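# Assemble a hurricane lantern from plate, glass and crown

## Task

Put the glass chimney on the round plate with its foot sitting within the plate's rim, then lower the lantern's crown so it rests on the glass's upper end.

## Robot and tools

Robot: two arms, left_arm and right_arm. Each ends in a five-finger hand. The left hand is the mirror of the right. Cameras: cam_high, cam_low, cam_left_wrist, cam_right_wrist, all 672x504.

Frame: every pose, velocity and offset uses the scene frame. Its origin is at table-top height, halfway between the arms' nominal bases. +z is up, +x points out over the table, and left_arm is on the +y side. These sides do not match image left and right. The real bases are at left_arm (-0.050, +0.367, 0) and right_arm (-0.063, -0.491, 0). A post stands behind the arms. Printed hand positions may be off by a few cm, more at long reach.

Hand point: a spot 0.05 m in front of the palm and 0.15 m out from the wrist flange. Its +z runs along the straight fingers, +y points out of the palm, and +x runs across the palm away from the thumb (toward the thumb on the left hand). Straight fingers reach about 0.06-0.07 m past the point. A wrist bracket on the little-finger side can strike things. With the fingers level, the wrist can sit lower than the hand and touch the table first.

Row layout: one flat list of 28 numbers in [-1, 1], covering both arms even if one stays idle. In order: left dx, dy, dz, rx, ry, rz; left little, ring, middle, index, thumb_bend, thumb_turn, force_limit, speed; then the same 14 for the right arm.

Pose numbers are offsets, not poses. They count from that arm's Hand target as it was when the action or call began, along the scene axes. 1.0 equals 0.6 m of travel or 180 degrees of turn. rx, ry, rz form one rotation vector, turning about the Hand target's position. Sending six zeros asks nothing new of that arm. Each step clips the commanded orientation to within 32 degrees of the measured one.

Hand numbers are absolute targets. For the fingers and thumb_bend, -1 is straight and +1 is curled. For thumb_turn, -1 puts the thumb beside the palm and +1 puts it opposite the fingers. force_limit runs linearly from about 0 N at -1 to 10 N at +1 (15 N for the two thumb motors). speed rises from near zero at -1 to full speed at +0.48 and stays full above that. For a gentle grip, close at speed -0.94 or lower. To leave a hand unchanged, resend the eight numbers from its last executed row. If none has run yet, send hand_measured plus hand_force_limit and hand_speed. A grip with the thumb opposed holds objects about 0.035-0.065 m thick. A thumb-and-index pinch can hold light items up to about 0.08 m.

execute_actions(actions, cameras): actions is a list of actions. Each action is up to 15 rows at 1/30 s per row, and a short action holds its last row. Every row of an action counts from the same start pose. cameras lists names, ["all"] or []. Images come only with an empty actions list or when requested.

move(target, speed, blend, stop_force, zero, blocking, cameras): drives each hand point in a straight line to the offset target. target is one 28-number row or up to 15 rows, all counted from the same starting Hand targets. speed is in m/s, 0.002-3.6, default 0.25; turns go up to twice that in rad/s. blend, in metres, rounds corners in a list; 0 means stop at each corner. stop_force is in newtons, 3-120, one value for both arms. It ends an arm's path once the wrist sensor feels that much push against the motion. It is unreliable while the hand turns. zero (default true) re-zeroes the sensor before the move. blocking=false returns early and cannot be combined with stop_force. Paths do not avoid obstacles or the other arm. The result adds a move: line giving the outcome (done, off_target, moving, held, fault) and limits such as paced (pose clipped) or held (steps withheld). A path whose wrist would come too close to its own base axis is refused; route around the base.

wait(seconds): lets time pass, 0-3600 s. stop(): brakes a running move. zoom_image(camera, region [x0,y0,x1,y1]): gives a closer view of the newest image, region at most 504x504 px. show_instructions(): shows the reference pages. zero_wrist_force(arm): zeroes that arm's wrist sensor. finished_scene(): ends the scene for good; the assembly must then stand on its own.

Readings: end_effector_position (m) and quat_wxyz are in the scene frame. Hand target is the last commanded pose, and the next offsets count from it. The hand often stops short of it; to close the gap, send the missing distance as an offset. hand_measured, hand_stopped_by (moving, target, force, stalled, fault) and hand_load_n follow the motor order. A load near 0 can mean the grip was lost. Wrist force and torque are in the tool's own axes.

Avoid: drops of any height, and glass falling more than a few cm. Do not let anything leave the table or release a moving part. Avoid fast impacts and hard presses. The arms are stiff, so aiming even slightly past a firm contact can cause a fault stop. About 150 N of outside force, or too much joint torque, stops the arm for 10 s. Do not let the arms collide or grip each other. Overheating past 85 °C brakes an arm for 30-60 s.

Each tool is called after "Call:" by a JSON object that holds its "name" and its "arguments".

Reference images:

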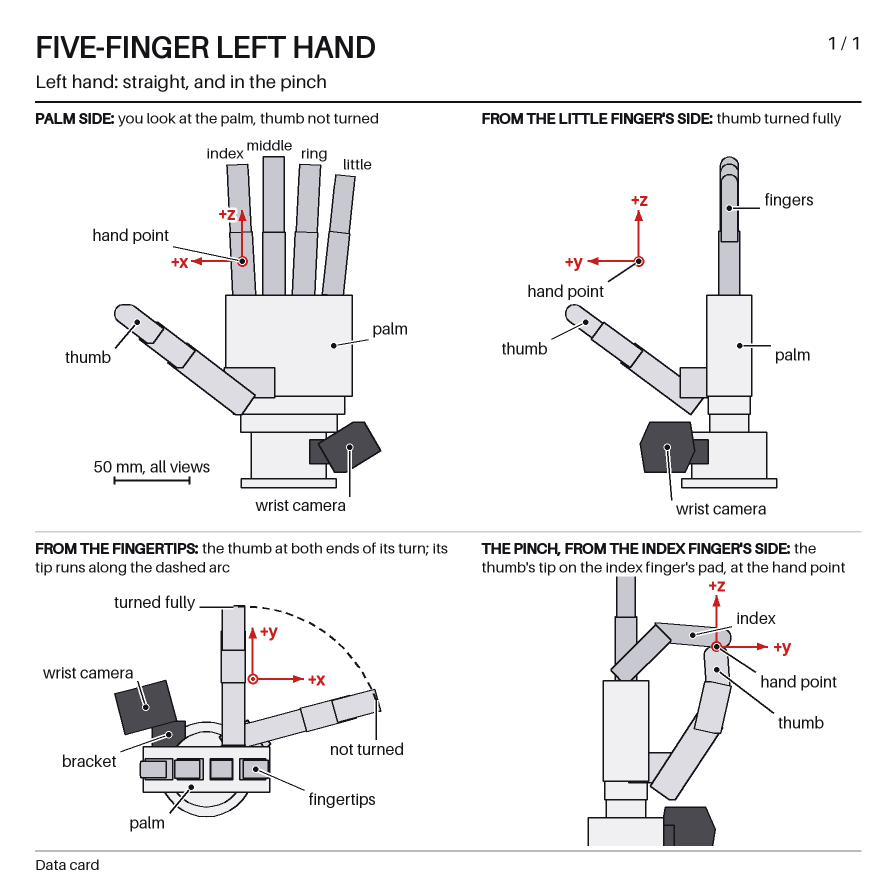

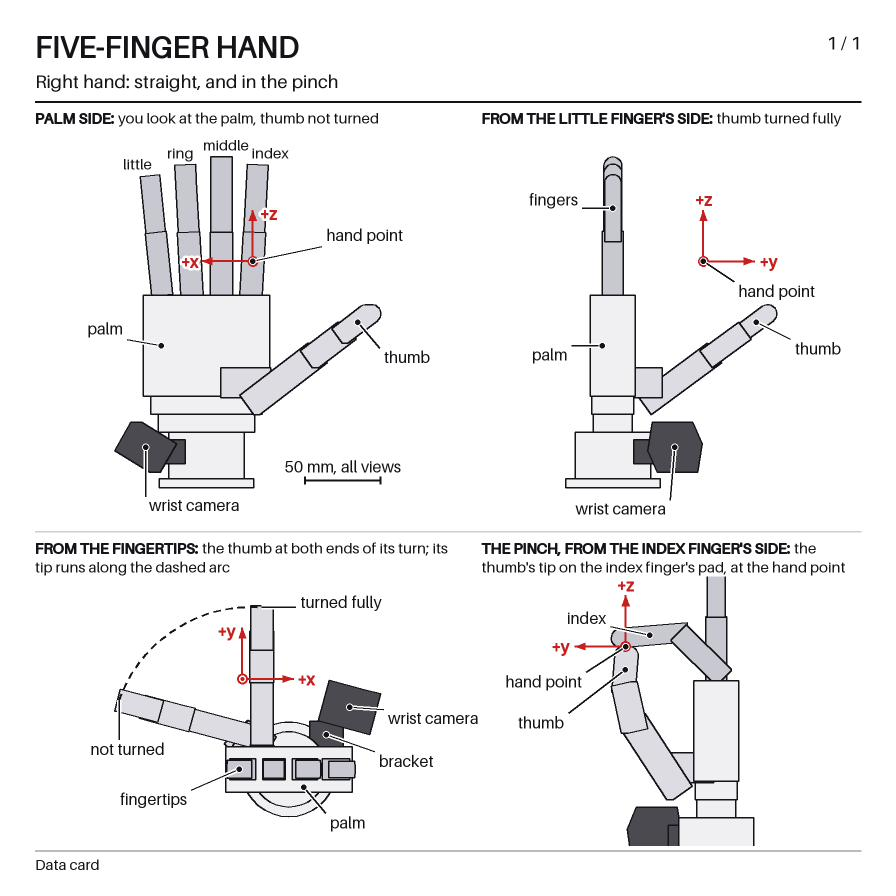

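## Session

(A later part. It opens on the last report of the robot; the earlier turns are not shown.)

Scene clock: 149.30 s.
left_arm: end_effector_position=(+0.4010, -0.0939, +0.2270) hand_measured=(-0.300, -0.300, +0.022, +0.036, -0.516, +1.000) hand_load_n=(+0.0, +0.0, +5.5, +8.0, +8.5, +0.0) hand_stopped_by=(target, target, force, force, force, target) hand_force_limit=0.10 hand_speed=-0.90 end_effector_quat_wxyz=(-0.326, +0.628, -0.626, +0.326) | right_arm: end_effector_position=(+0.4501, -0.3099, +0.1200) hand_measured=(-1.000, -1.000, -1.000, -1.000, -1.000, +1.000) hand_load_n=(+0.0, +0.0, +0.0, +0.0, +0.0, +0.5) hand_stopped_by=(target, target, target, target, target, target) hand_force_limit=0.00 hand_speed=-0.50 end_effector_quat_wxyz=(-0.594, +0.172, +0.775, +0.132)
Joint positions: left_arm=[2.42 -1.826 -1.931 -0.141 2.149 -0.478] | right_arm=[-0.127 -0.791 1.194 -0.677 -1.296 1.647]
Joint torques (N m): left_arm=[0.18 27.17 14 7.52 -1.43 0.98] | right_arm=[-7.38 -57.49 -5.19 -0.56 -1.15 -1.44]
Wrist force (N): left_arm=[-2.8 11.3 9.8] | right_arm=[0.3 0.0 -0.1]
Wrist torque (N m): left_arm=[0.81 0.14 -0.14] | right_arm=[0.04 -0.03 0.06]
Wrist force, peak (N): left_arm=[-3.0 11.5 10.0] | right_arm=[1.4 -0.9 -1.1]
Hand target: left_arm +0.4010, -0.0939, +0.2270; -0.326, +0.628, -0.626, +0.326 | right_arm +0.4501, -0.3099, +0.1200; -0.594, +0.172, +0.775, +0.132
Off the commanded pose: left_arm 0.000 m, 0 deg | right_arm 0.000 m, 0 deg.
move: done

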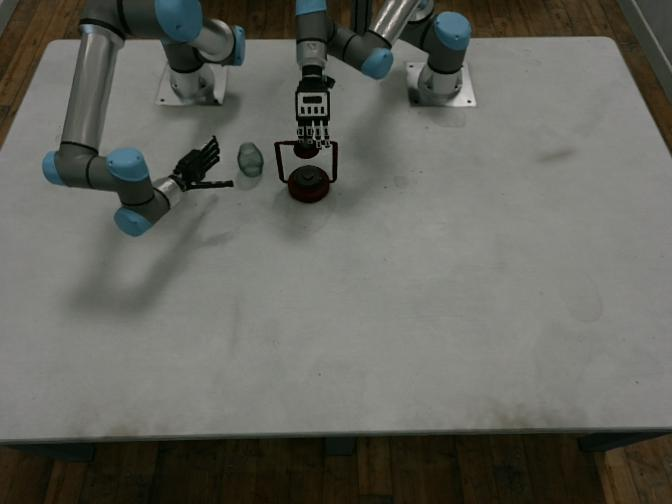

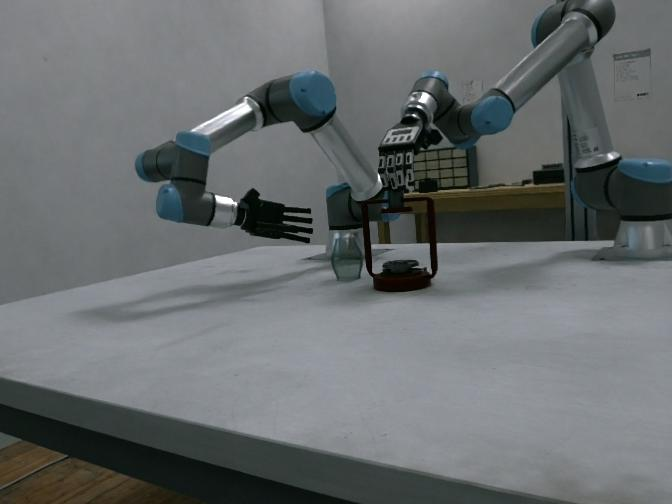

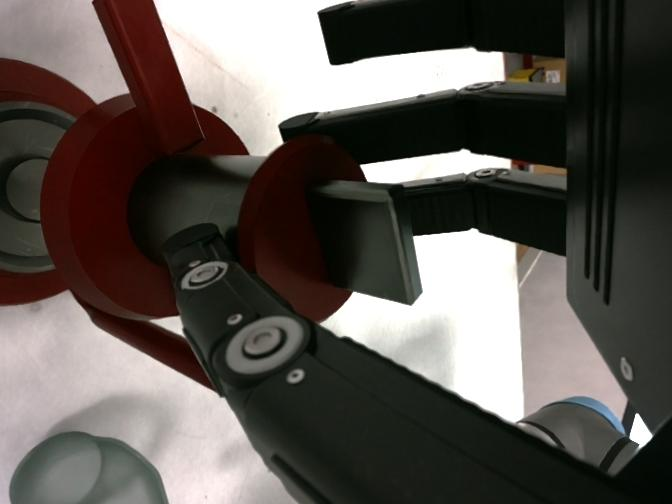

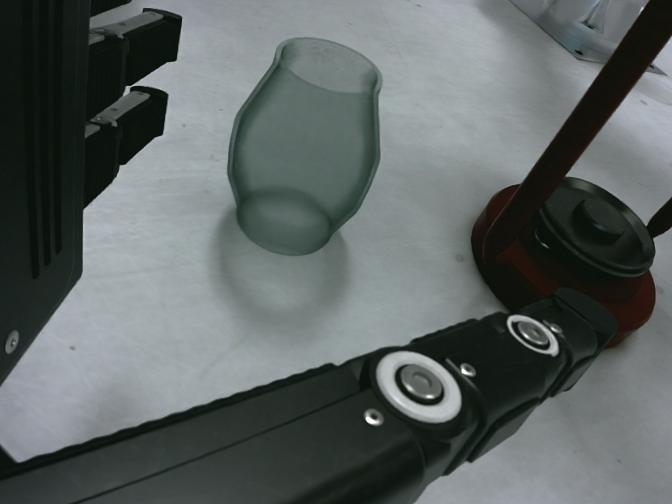

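Call:
{"name": "move", "arguments": {"target": [[0,0,0,0,0,0,-0.3,-0.3,0.35,0.35,-0.2,1,0.1,-0.9, -0.0238,0.0182,-0.14,0,0,0,-1,-1,-1,-1,-1,1,0,-0.5]], "speed": 0.06, "cameras": ["cam_high","cam_low","cam_right_wrist"]}}

Call:
{"name": "zoom_image", "arguments": {"camera": "cam_high", "region": [150, 110, 350, 240]}}

Call:
{"name": "zoom_image", "arguments": {"camera": "cam_low", "region": [220, 200, 420, 320]}}

Scene clock: 154.23 s.
left_arm: end_effector_position=(+0.4010, -0.0939, +0.2270) hand_measured=(-0.300, -0.300, +0.022, +0.036, -0.516, +1.000) hand_load_n=(+0.0, +0.0, +5.5, +8.0, +9.0, +0.0) hand_stopped_by=(target, target, force, force, force, target) hand_force_limit=0.10 hand_speed=-0.90 end_effector_quat_wxyz=(-0.326, +0.628, -0.626, +0.326) | right_arm: end_effector_position=(+0.4357, -0.2989, +0.0359) hand_measured=(-1.000, -1.000, -1.000, -1.000, -1.000, +1.000) hand_load_n=(+0.0, +0.0, +0.0, +0.0, +0.0, +0.5) hand_stopped_by=(target, target, target, target, target, target) hand_force_limit=0.00 hand_speed=-0.50 end_effector_quat_wxyz=(-0.594, +0.172, +0.775, +0.132) end_effector_velocity=(+0.001, +0.000, +0.003) end_effector_angular_velocity=(+0.000, +0.000, +0.000)
Joint positions: left_arm=[2.42 -1.826 -1.931 -0.141 2.149 -0.478] | right_arm=[-0.114 -0.722 1.309 -0.861 -1.284 1.65]
Joint velocities: left_arm=[within noise] | right_arm=[0 -0.002 -0.004 0.006 0 0]
Joint torques (N m): left_arm=[-1.36 27.16 13.66 7.51 -1.55 1.01] | right_arm=[-1.82 -57.26 -27.42 2.67 0.41 1.76]
Wrist force (N): left_arm=[-2.8 11.3 10.0] | right_arm=[0.1 -0.2 -0.6]
Wrist torque (N m): left_arm=[0.80 0.15 -0.14] | right_arm=[0.01 0.01 0.04]
Wrist force, peak (N): left_arm=[-2.9 11.6 9.9] | right_arm=[1.2 -0.3 -0.6]
Hand target: left_arm +0.4010, -0.0939, +0.2270; -0.326, +0.628, -0.626, +0.326 | right_arm +0.4358, -0.2990, +0.0360; -0.594, +0.172, +0.775, +0.132
Off the commanded pose: left_arm 0.000 m, 0 deg | right_arm 0.000 m, 0 deg.
move: done

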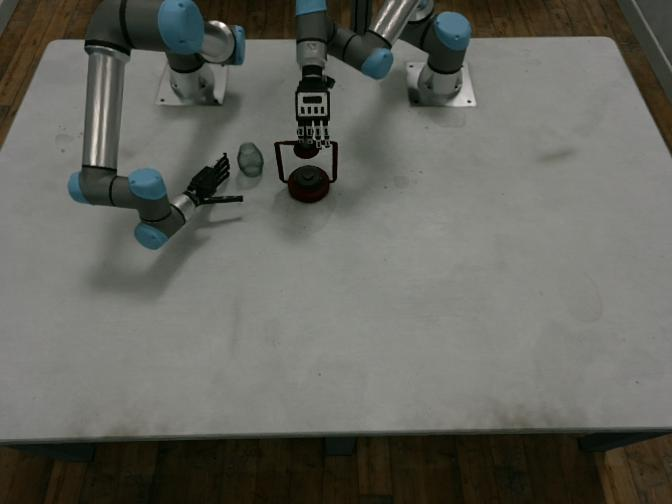

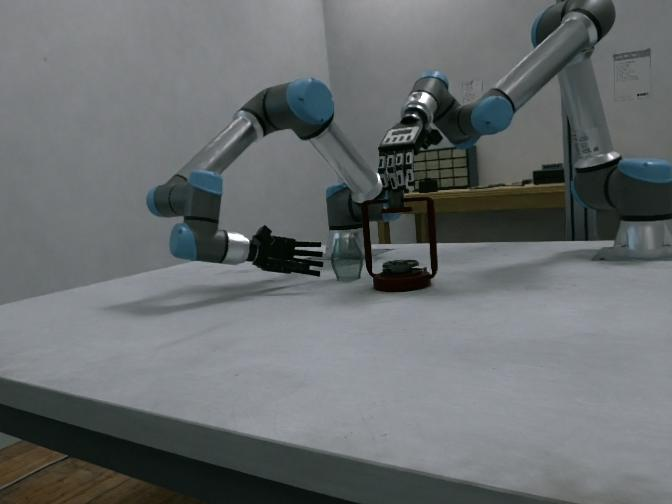

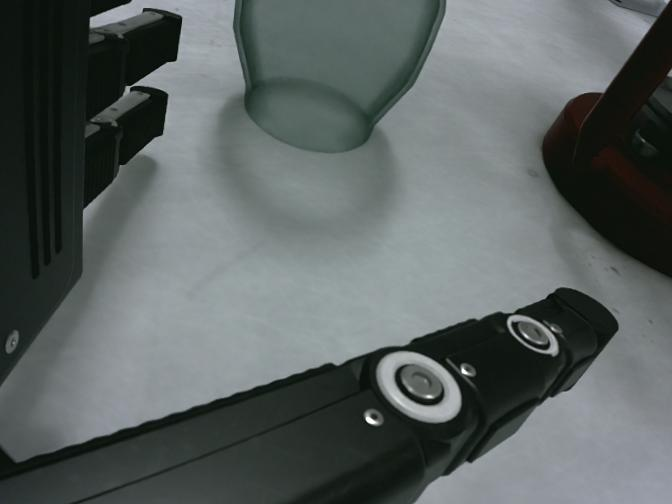

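Scaled by 2.520.

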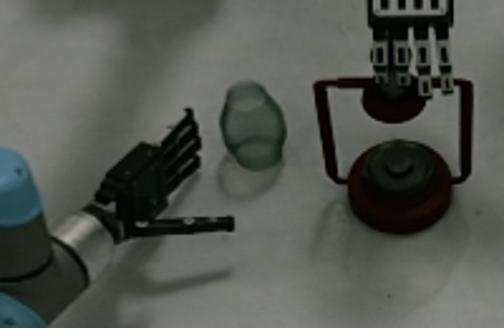

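Scaled by 2.520.

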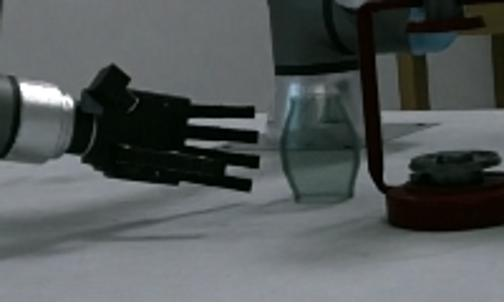

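Call:
{"name": "move", "arguments": {"target": [[0,0,0,0,0,0,-0.3,-0.3,0.35,0.35,-0.2,1,0.1,-0.9, -0.0997,0.0293,0.0125,0,0,0,-1,-1,-1,-1,-1,1,0,-0.5]], "speed": 0.05, "cameras": ["cam_high","cam_low","cam_right_wrist"]}}

Call:
{"name": "zoom_image", "arguments": {"camera": "cam_high", "region": [190, 120, 290, 220]}}

Call:
{"name": "zoom_image", "arguments": {"camera": "cam_low", "region": [270, 200, 400, 300]}}

Scene clock: 162.47 s.
left_arm: end_effector_position=(+0.4010, -0.0939, +0.2270) hand_measured=(-0.300, -0.300, +0.022, +0.036, -0.516, +1.000) hand_load_n=(+0.0, +0.0, +5.5, +8.0, +9.0, +0.0) hand_stopped_by=(target, target, force, force, force, target) hand_force_limit=0.10 hand_speed=-0.90 end_effector_quat_wxyz=(-0.326, +0.628, -0.626, +0.326) | right_arm: end_effector_position=(+0.3760, -0.2813, +0.0435) hand_measured=(-1.000, -1.000, -1.000, -1.000, -1.000, +1.000) hand_load_n=(+0.0, +0.0, +0.0, +0.0, +0.0, +0.0) hand_stopped_by=(target, target, target, target, target, target) hand_force_limit=0.00 hand_speed=-0.50 end_effector_quat_wxyz=(-0.594, +0.172, +0.775, +0.132)
Joint positions: left_arm=[2.42 -1.826 -1.931 -0.141 2.149 -0.478] | right_arm=[-0.099 -0.848 1.529 -0.958 -1.27 1.654]
Joint torques (N m): left_arm=[-2.42 27.5 13.7 7.46 -1.47 1.05] | right_arm=[-5.35 -34.15 -24.72 2.6 -0.41 1.54]
Wrist force (N): left_arm=[-2.7 11.3 9.7] | right_arm=[0.3 -0.2 -0.7]
Wrist torque (N m): left_arm=[0.83 0.13 -0.13] | right_arm=[0.04 0.01 0.05]
Wrist force, peak (N): left_arm=[-3.0 11.6 10.0] | right_arm=[0.7 -0.2 -1.0]
Hand target: left_arm +0.4010, -0.0939, +0.2270; -0.326, +0.628, -0.626, +0.326 | right_arm +0.3760, -0.2814, +0.0435; -0.594, +0.172, +0.775, +0.132
Off the commanded pose: left_arm 0.000 m, 0 deg | right_arm 0.000 m, 0 deg.
move: done

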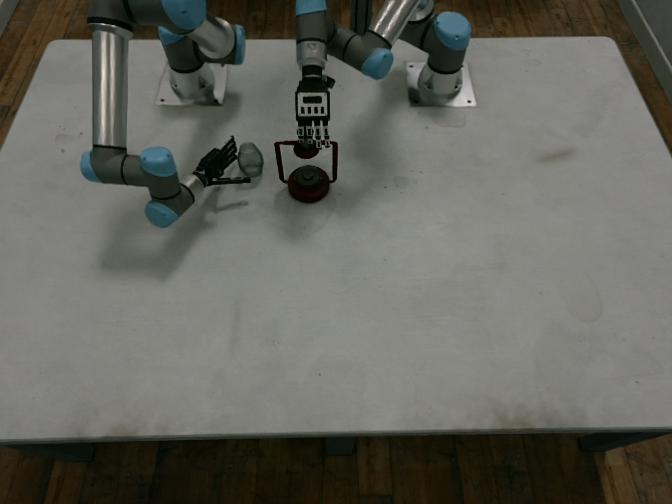

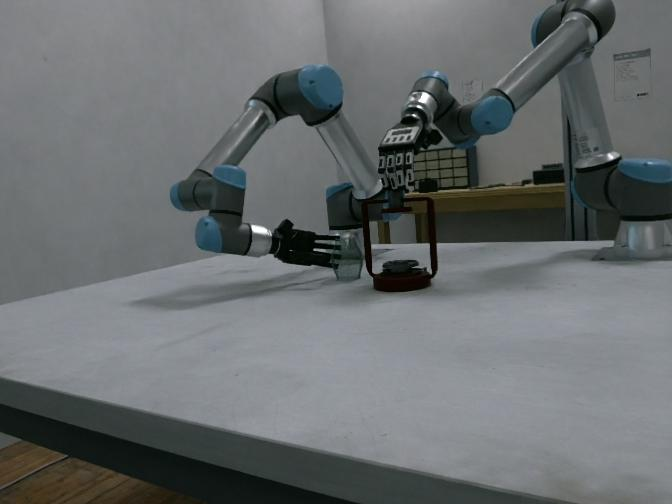

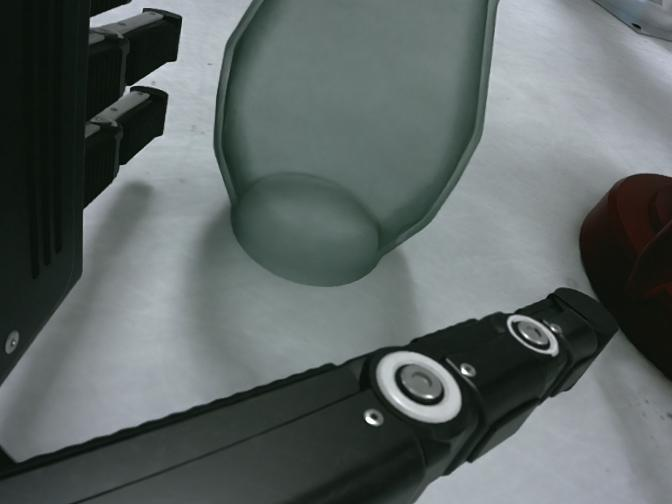

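Scaled by 5.040.

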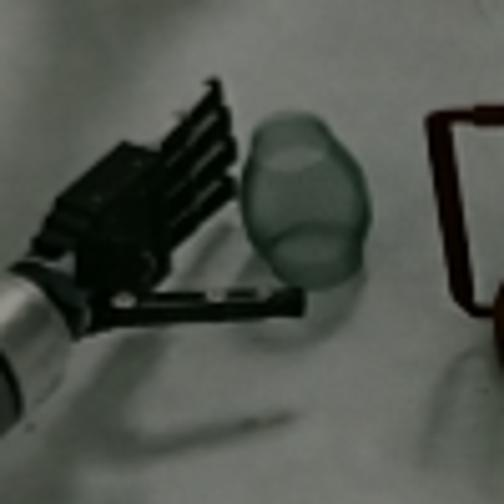

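Scaled by 3.877.

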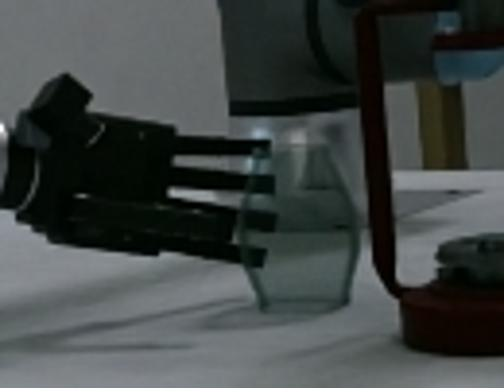

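Call:
{"name": "move", "arguments": {"target": [[0,0,0,0,0,0,-0.3,-0.3,0.35,0.35,-0.2,1,0.1,-0.9, -0.0498,0.0233,0,0,0,0,-1,-1,-1,-1,-1,1,0,-0.5]], "speed": 0.03, "cameras": ["cam_high","cam_low","cam_right_wrist"]}}

Call:
{"name": "zoom_image", "arguments": {"camera": "cam_high", "region": [190, 120, 290, 220]}}

Scene clock: 165.07 s.
left_arm: end_effector_position=(+0.4010, -0.0939, +0.2270) hand_measured=(-0.300, -0.300, +0.022, +0.036, -0.516, +1.000) hand_load_n=(+0.0, +0.0, +5.5, +8.0, +8.5, +0.0) hand_stopped_by=(target, target, force, force, force, target) hand_force_limit=0.10 hand_speed=-0.90 end_effector_quat_wxyz=(-0.326, +0.628, -0.626, +0.326) | right_arm: end_effector_position=(+0.3460, -0.2673, +0.0435) hand_measured=(-1.000, -1.000, -1.000, -1.000, -1.000, +1.000) hand_load_n=(+0.0, +0.0, +0.0, +0.5, +0.0, +0.5) hand_stopped_by=(target, target, target, target, target, target) hand_force_limit=0.00 hand_speed=-0.50 end_effector_quat_wxyz=(-0.594, +0.172, +0.775, +0.132)
Joint positions: left_arm=[2.42 -1.826 -1.931 -0.141 2.149 -0.478] | right_arm=[-0.081 -0.9 1.629 -1.007 -1.253 1.659]
Joint torques (N m): left_arm=[-2.74 27.57 13.8 7.36 -1.41 0.97] | right_arm=[-6.13 -32.44 -23.79 2.59 -0.9 1.39]
Wrist force (N): left_arm=[-2.8 11.5 9.7] | right_arm=[0.3 -0.7 -0.5]
Wrist torque (N m): left_arm=[0.85 0.14 -0.14] | right_arm=[-0.05 0.01 0.04]
Wrist force, peak (N): left_arm=[-2.8 11.5 10.0] | right_arm=[0.5 -0.5 -1.1]
Hand target: left_arm +0.4010, -0.0939, +0.2270; -0.326, +0.628, -0.626, +0.326 | right_arm +0.3461, -0.2674, +0.0435; -0.594, +0.172, +0.775, +0.132
Off the commanded pose: left_arm 0.000 m, 0 deg | right_arm 0.000 m, 0 deg.
move: done

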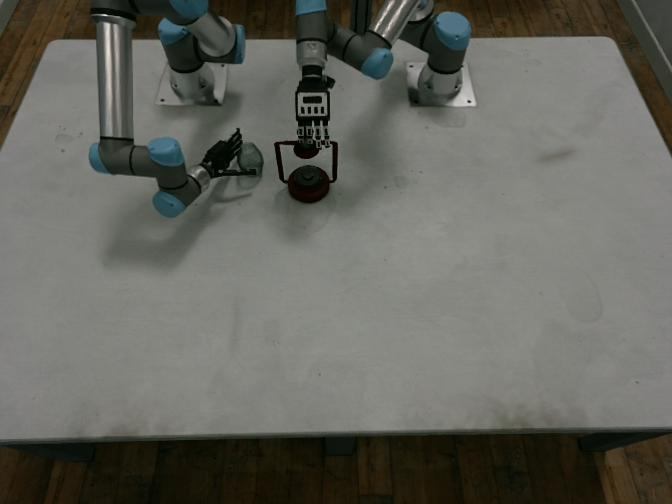

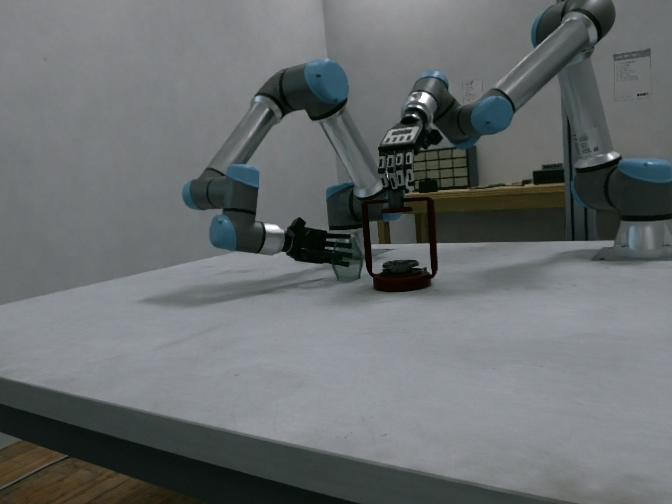

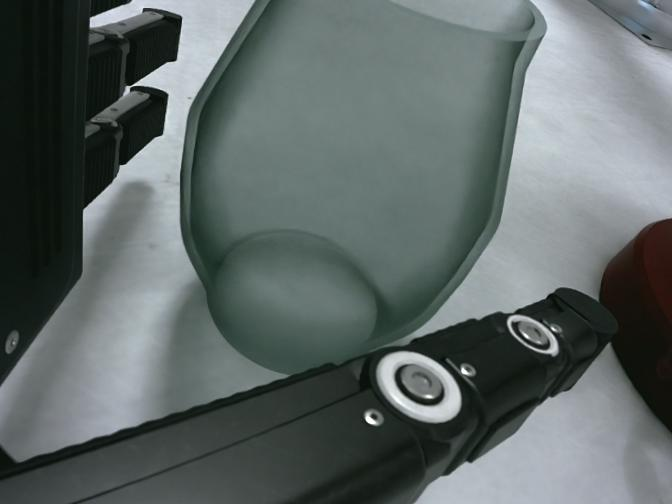

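Scaled by 5.040.

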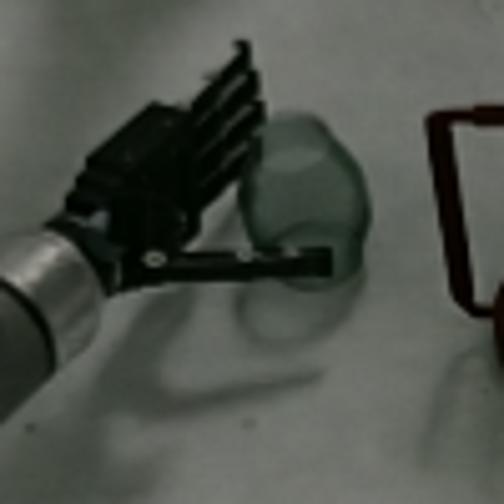

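Call:
{"name": "move", "arguments": {"target": [[0,0,0,0,0,0,-0.3,-0.3,0.35,0.35,-0.2,1,0.1,-0.9, 0.006,-0.0028,0,0,0,0,-1,-1,-1,-1,-1,1,0,-0.5],[0,0,0,0,0,0,-0.3,-0.3,0.35,0.35,-0.2,1,0.1,-0.9, 0.006,-0.0028,0,0,0,0,-1,-1,-0.2,-0.2,-0.76,1,-0.85,-0.94]], "speed": 0.03, "cameras": ["cam_high","cam_low","cam_right_wrist"]}}

Call:
{"name": "zoom_image", "arguments": {"camera": "cam_high", "region": [190, 120, 290, 220]}}

Scene clock: 171.40 s.
left_arm: end_effector_position=(+0.4010, -0.0939, +0.2270) hand_measured=(-0.300, -0.300, +0.022, +0.036, -0.516, +1.000) hand_load_n=(+0.0, +0.0, +5.5, +8.0, +9.0, +0.5) hand_stopped_by=(target, target, force, force, force, target) hand_force_limit=0.10 hand_speed=-0.90 end_effector_quat_wxyz=(-0.326, +0.628, -0.626, +0.326) | right_arm: end_effector_position=(+0.3497, -0.2691, +0.0435) hand_measured=(-1.000, -1.000, -0.454, -0.482, -0.760, +1.000) hand_load_n=(+0.0, +0.0, +1.0, +0.0, +1.0, +0.5) hand_stopped_by=(target, target, force, force, target, target) hand_force_limit=-0.85 hand_speed=-0.94 end_effector_quat_wxyz=(-0.594, +0.172, +0.775, +0.132)
Joint positions: left_arm=[2.42 -1.826 -1.931 -0.141 2.149 -0.478] | right_arm=[-0.084 -0.894 1.617 -1.001 -1.255 1.659]
Joint torques (N m): left_arm=[-3.5 27.61 13.83 7.25 -1.5 0.93] | right_arm=[6.54 -50.2 -2.94 -0.36 1.02 0.65]
Wrist force (N): left_arm=[-2.6 11.4 9.8] | right_arm=[-0.1 -0.4 -0.6]
Wrist torque (N m): left_arm=[0.82 0.10 -0.13] | right_arm=[-0.01 0.01 0.15]
Wrist force, peak (N): left_arm=[-2.7 11.7 9.9] | right_arm=[0.4 -0.6 -1.0]
Hand target: left_arm +0.4010, -0.0939, +0.2270; -0.326, +0.628, -0.626, +0.326 | right_arm +0.3497, -0.2691, +0.0435; -0.594, +0.172, +0.775, +0.132
Off the commanded pose: left_arm 0.000 m, 0 deg | right_arm 0.000 m, 0 deg.
move: done

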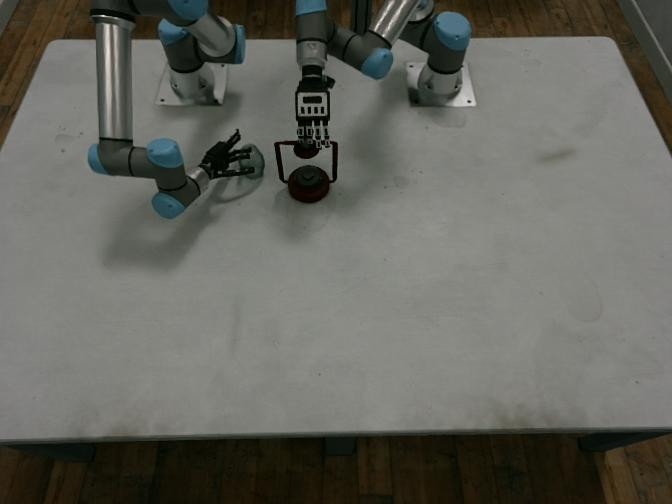

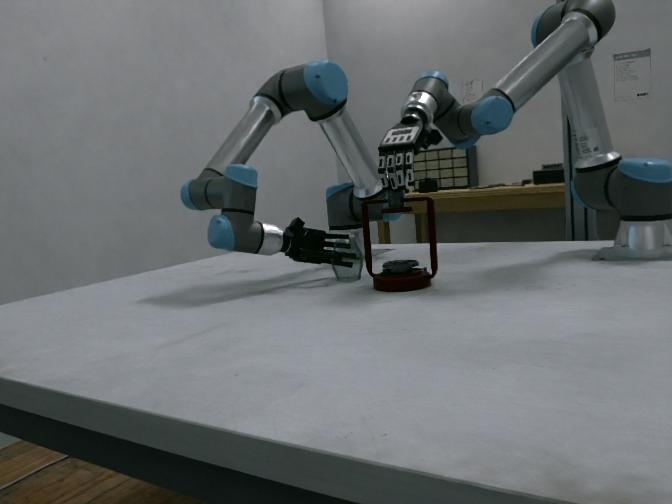

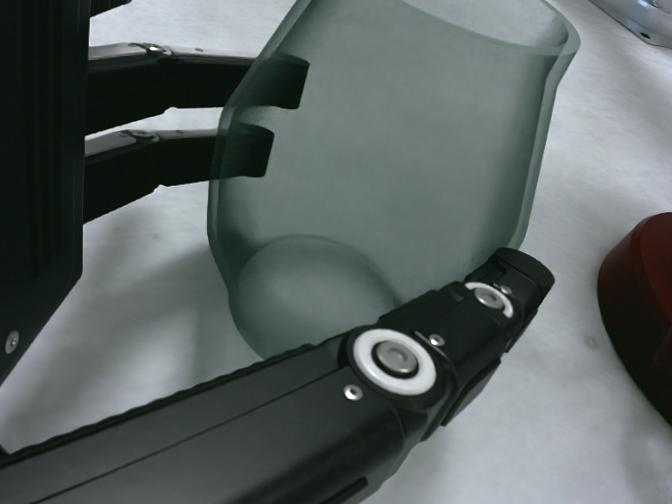

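Scaled by 5.040.

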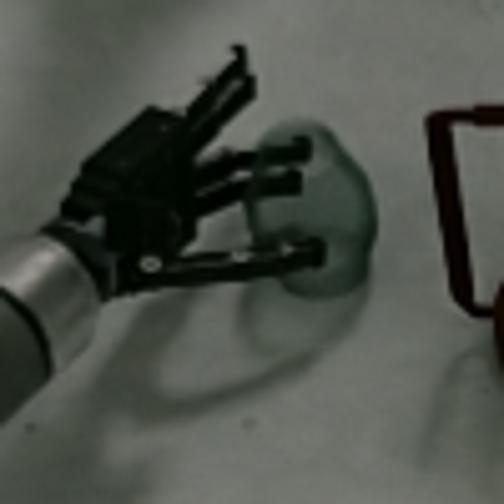

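Call:
{"name": "move", "arguments": {"target": [[0,0,0,0,0,0,-0.3,-0.3,0.35,0.35,-0.2,1,0.1,-0.9, 0,0,0,0,0,0,-1,-1,-0.1,-0.1,-0.5,1,-0.7,-0.94]], "speed": 0.03, "cameras": ["cam_high","cam_low","cam_right_wrist"]}}

Call:
{"name": "zoom_image", "arguments": {"camera": "cam_low", "region": [270, 200, 400, 300]}}

Scene clock: 172.37 s.
left_arm: end_effector_position=(+0.4010, -0.0939, +0.2270) hand_measured=(-0.300, -0.300, +0.022, +0.036, -0.516, +1.000) hand_load_n=(+0.0, +0.0, +5.0, +8.0, +8.5, +0.0) hand_stopped_by=(target, target, force, force, force, target) hand_force_limit=0.10 hand_speed=-0.90 end_effector_quat_wxyz=(-0.326, +0.628, -0.626, +0.326) | right_arm: end_effector_position=(+0.3497, -0.2691, +0.0435) hand_measured=(-1.000, -1.000, -0.448, -0.472, -0.760, +1.000) hand_load_n=(+0.0, -0.5, +0.5, +2.0, +3.0, +0.5) hand_stopped_by=(target, target, force, force, force, target) hand_force_limit=-0.70 hand_speed=-0.94 end_effector_quat_wxyz=(-0.594, +0.172, +0.775, +0.132)
Joint positions: left_arm=[2.42 -1.826 -1.931 -0.141 2.149 -0.478] | right_arm=[-0.084 -0.894 1.617 -1.001 -1.255 1.659]
Joint torques (N m): left_arm=[-4.23 27.5 14.07 7.17 -1.42 0.91] | right_arm=[6.98 -50.24 -3.1 -0.27 0.87 0.64]
Wrist force (N): left_arm=[-2.8 11.1 9.9] | right_arm=[-0.7 -0.6 -0.5]
Wrist torque (N m): left_arm=[0.78 0.13 -0.13] | right_arm=[-0.02 0.03 0.14]
Wrist force, peak (N): left_arm=[-2.6 11.6 10.0] | right_arm=[-0.9 -0.6 -0.5]
Hand target: left_arm +0.4010, -0.0939, +0.2270; -0.326, +0.628, -0.626, +0.326 | right_arm +0.3497, -0.2691, +0.0435; -0.594, +0.172, +0.775, +0.132
Off the commanded pose: left_arm 0.000 m, 0 deg | right_arm 0.000 m, 0 deg.
move: done

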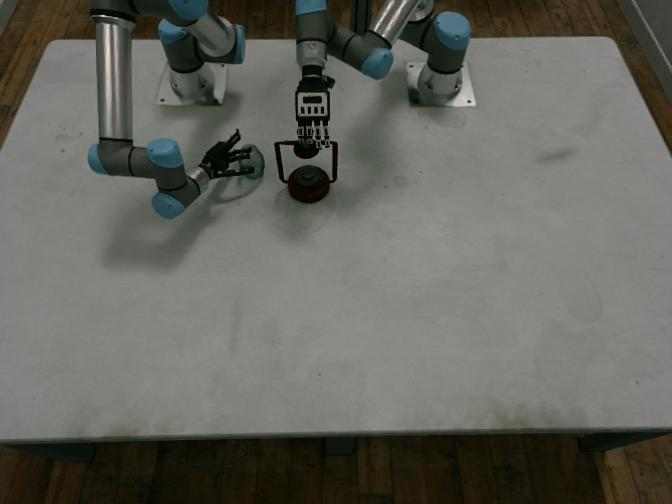

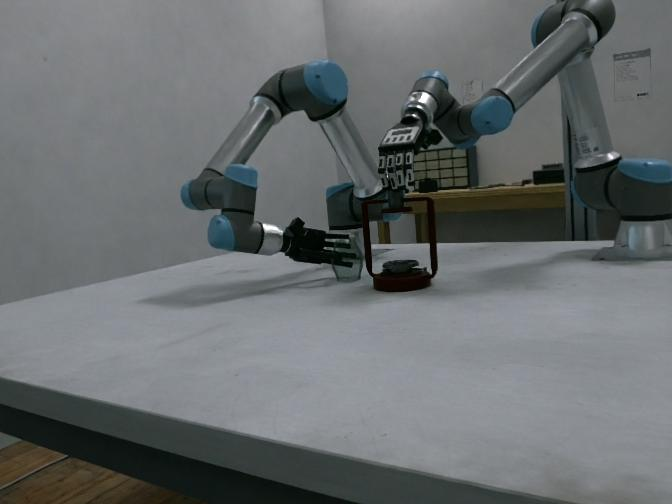

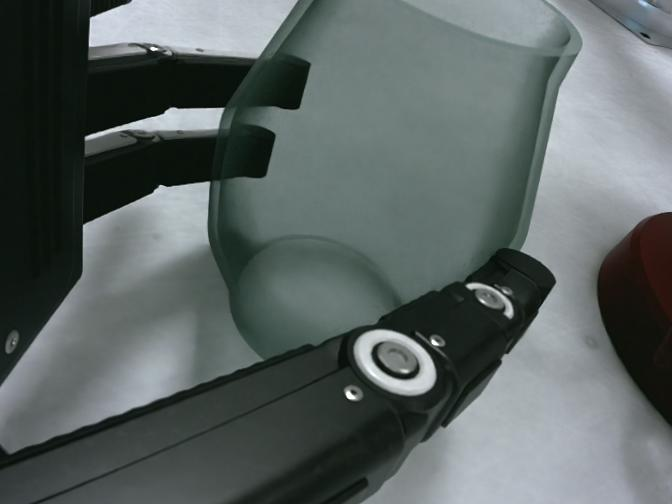

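Scaled by 3.877.

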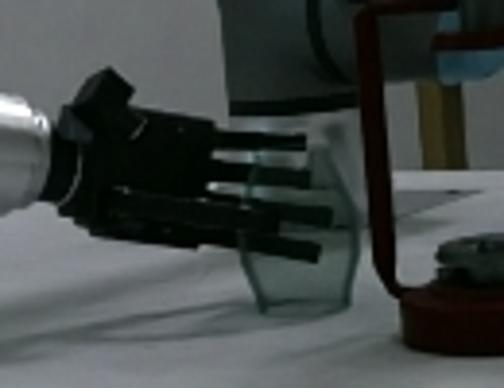

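Call:
{"name": "move", "arguments": {"target": [[0,0,0,0,0,0,-0.3,-0.3,0.35,0.35,-0.2,1,0.1,-0.9, 0,0,0,0,0,0,-1,-1,0.0,-0.05,-0.45,1,-0.5,-0.94]], "speed": 0.03}}

Call:
{"name": "zero_wrist_force", "arguments": {"arm": "right_arm"}}

Call:
{"name": "move", "arguments": {"target": [[0,0,0,0,0,0,-0.3,-0.3,0.35,0.35,-0.2,1,0.1,-0.9, 0,0,0.01,0,0,0,-1,-1,0.0,-0.05,-0.45,1,-0.5,-0.94]], "speed": 0.01, "cameras": ["cam_low","cam_right_wrist"]}}

Call:
{"name": "zoom_image", "arguments": {"camera": "cam_low", "region": [270, 200, 400, 300]}}

Scene clock: 173.57 s.
left_arm: end_effector_position=(+0.4010, -0.0939, +0.2270) hand_measured=(-0.300, -0.300, +0.022, +0.036, -0.516, +1.000) hand_load_n=(+0.0, +0.0, +5.5, +8.0, +8.5, +0.0) hand_stopped_by=(target, target, force, force, force, target) hand_force_limit=0.10 hand_speed=-0.90 end_effector_quat_wxyz=(-0.326, +0.628, -0.626, +0.326) | right_arm: end_effector_position=(+0.3497, -0.2691, +0.0435) hand_measured=(-1.000, -1.000, -0.432, -0.460, -0.760, +1.000) hand_load_n=(+0.0, +0.0, +3.0, +2.0, +5.5, +1.0) hand_stopped_by=(target, target, force, force, force, target) hand_force_limit=-0.50 hand_speed=-0.94 end_effector_quat_wxyz=(-0.594, +0.172, +0.775, +0.132)
Joint positions: left_arm=[2.42 -1.826 -1.931 -0.141 2.149 -0.478] | right_arm=[-0.084 -0.894 1.617 -1.001 -1.255 1.659]
Joint torques (N m): left_arm=[-4.59 27.46 13.14 7.19 -1.5 0.94] | right_arm=[6.89 -50.65 -3.82 -0.02 0.6 0.64]
Wrist force (N): left_arm=[-2.7 11.2 9.9] | right_arm=[-1.0 -0.7 -0.3]
Wrist torque (N m): left_arm=[0.80 0.12 -0.13] | right_arm=[-0.05 0.05 0.14]
Wrist force, peak (N): left_arm=[-2.8 11.5 9.9] | right_arm=[-1.0 -0.7 -0.4]
Hand target: left_arm +0.4010, -0.0939, +0.2270; -0.326, +0.628, -0.626, +0.326 | right_arm +0.3497, -0.2691, +0.0435; -0.594, +0.172, +0.775, +0.132
Off the commanded pose: left_arm 0.000 m, 0 deg | right_arm 0.000 m, 0 deg.
move: done

Wrist force sensor zeroed.

Scene clock: 174.40 s.
left_arm: end_effector_position=(+0.4010, -0.0939, +0.2270) hand_measured=(-0.300, -0.300, +0.022, +0.036, -0.516, +1.000) hand_load_n=(+0.0, +0.0, +5.5, +8.0, +8.5, +0.0) hand_stopped_by=(target, target, force, force, force, target) hand_force_limit=0.10 hand_speed=-0.90 end_effector_quat_wxyz=(-0.326, +0.628, -0.626, +0.326) | right_arm: end_effector_position=(+0.3497, -0.2691, +0.0496) hand_measured=(-1.000, -1.000, -0.432, -0.460, -0.760, +1.000) hand_load_n=(+0.0, +0.0, +2.5, +2.0, +5.5, +1.0) hand_stopped_by=(target, target, force, force, force, target) hand_force_limit=-0.50 hand_speed=-0.94 end_effector_quat_wxyz=(-0.594, +0.172, +0.775, +0.132)
Joint positions: left_arm=[2.42 -1.826 -1.931 -0.141 2.149 -0.478] | right_arm=[-0.084 -0.903 1.615 -0.989 -1.255 1.659]
Joint torques (N m): left_arm=[-4.41 27.54 14.3 7.19 -1.54 0.98] | right_arm=[6.95 -39.64 -21.89 1.05 0.58 0.61]
Wrist force (N, zeroed by zero_wrist_force on right_arm): left_arm=[-2.9 11.3 9.9] | right_arm=[0.2 0.3 -0.3]
Wrist torque (N m, zeroed by zero_wrist_force on right_arm): left_arm=[0.81 0.15 -0.14] | right_arm=[0.07 -0.02 0.02]
Wrist force, peak (N, zeroed by zero_wrist_force on right_arm): left_arm=[-2.8 11.4 9.8] | right_arm=[0.4 0.4 0.2]
Hand target: left_arm +0.4010, -0.0939, +0.2270; -0.326, +0.628, -0.626, +0.326 | right_arm +0.3497, -0.2691, +0.0495; -0.594, +0.172, +0.775, +0.132
Off the commanded pose: left_arm 0.000 m, 0 deg | right_arm 0.000 m, 0 deg.
move: done

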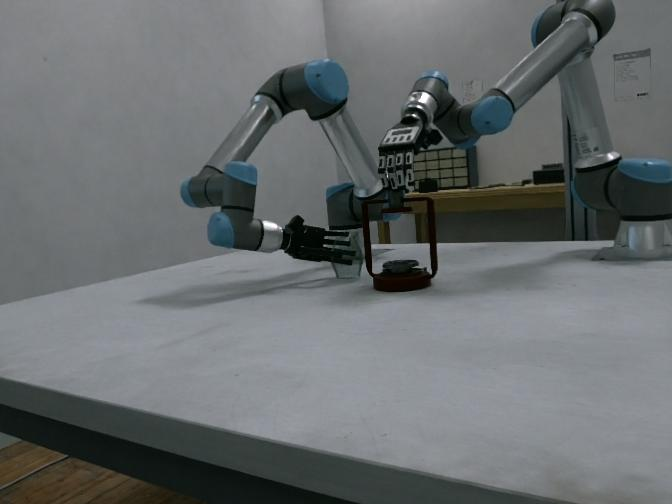

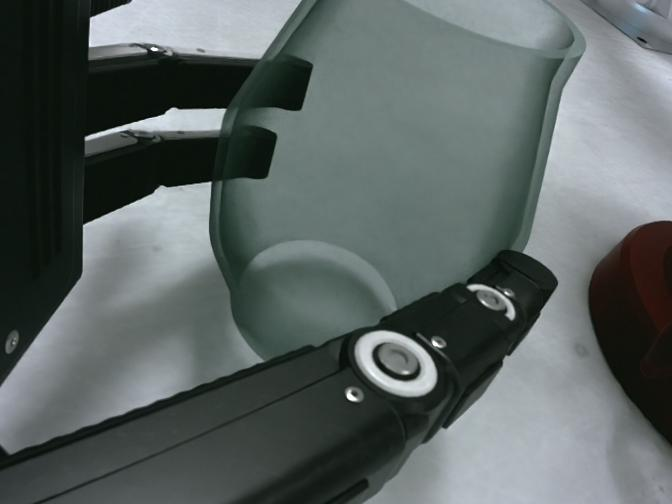

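Scaled by 3.877.

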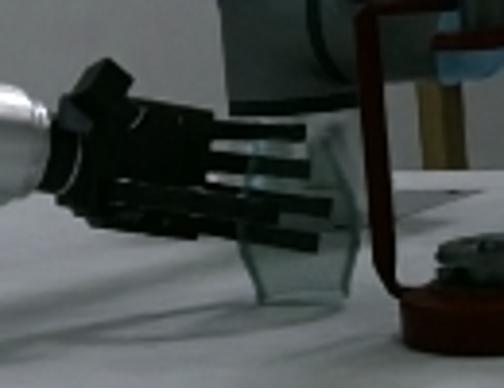

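Call:
{"name": "move", "arguments": {"target": [[0,0,0.0133,0,0,0,-0.3,-0.3,0.35,0.35,-0.2,1,0.1,-0.9, 0,0,0,0,0,0,-1,-1,0.0,-0.05,-0.45,1,-0.5,-0.94]], "speed": 0.005, "stop_force": 6, "cameras": ["cam_low","cam_left_wrist"]}}

Call:
{"name": "zoom_image", "arguments": {"camera": "cam_low", "region": [350, 180, 450, 300]}}

Scene clock: 180.30 s.
left_arm: end_effector_position=(+0.4010, -0.0939, +0.2350) hand_measured=(-0.300, -0.300, +0.022, +0.036, -0.516, +1.000) hand_load_n=(+0.0, +0.0, +5.5, +10.0, +11.0, +0.5) hand_stopped_by=(target, target, force, force, force, target) hand_force_limit=0.10 hand_speed=-0.90 end_effector_quat_wxyz=(-0.326, +0.628, -0.626, +0.326) | right_arm: end_effector_position=(+0.3497, -0.2691, +0.0495) hand_measured=(-1.000, -1.000, -0.432, -0.460, -0.760, +1.000) hand_load_n=(+0.0, +0.0, +3.0, +2.0, +5.5, +1.0) hand_stopped_by=(target, target, force, force, force, target) hand_force_limit=-0.50 hand_speed=-0.94 end_effector_quat_wxyz=(-0.594, +0.172, +0.775, +0.132)
Joint positions: left_arm=[2.42 -1.814 -1.921 -0.162 2.149 -0.478] | right_arm=[-0.084 -0.903 1.615 -0.989 -1.255 1.659]
Joint torques (N m): left_arm=[-5.77 45.4 28.08 8.55 -1.44 1.17] | right_arm=[6.7 -32.97 -1.77 -0.49 -0.42 0.7]
Wrist force (N, zeroed by zero_wrist_force on right_arm): left_arm=[-1.5 14.5 13.0] | right_arm=[0.4 0.1 -0.1]
Wrist torque (N m, zeroed by zero_wrist_force on right_arm): left_arm=[0.89 0.11 -0.16] | right_arm=[0.03 -0.04 0.02]
Wrist force, peak (N, zeroed by zero_wrist_force on right_arm): left_arm=[-1.5 14.3 13.4] | right_arm=[0.6 -0.1 0.1]
Hand target: left_arm +0.4010, -0.0939, +0.2350; -0.326, +0.628, -0.626, +0.326 | right_arm +0.3497, -0.2691, +0.0495; -0.594, +0.172, +0.775, +0.132
Off the commanded pose: left_arm 0.000 m, 0 deg | right_arm 0.000 m, 0 deg.
move: done

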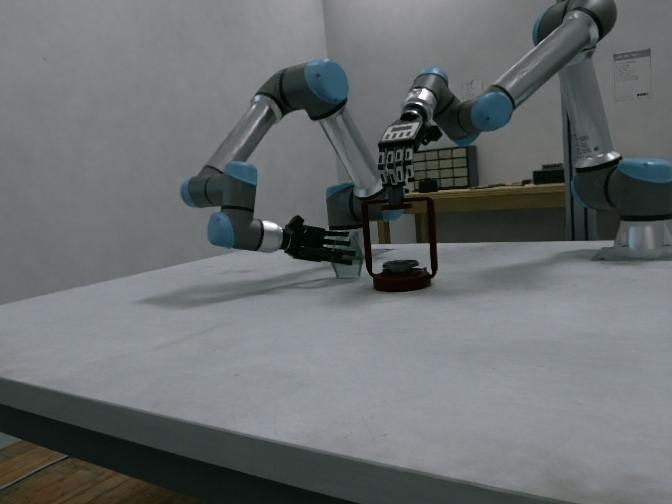

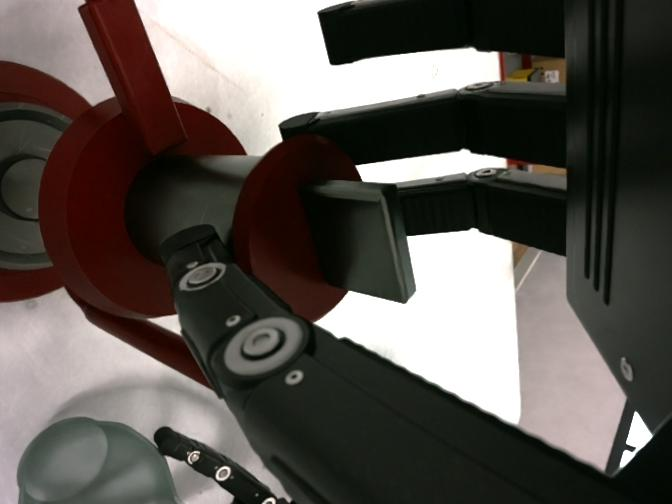

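Scaled by 4.200.

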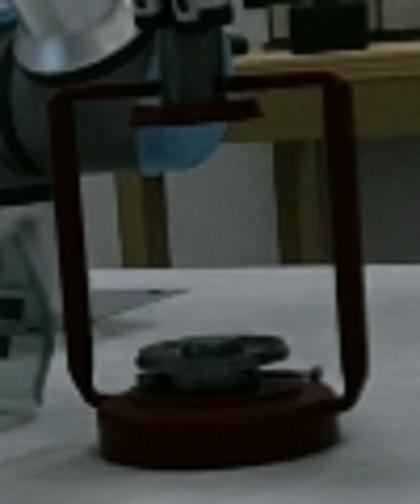

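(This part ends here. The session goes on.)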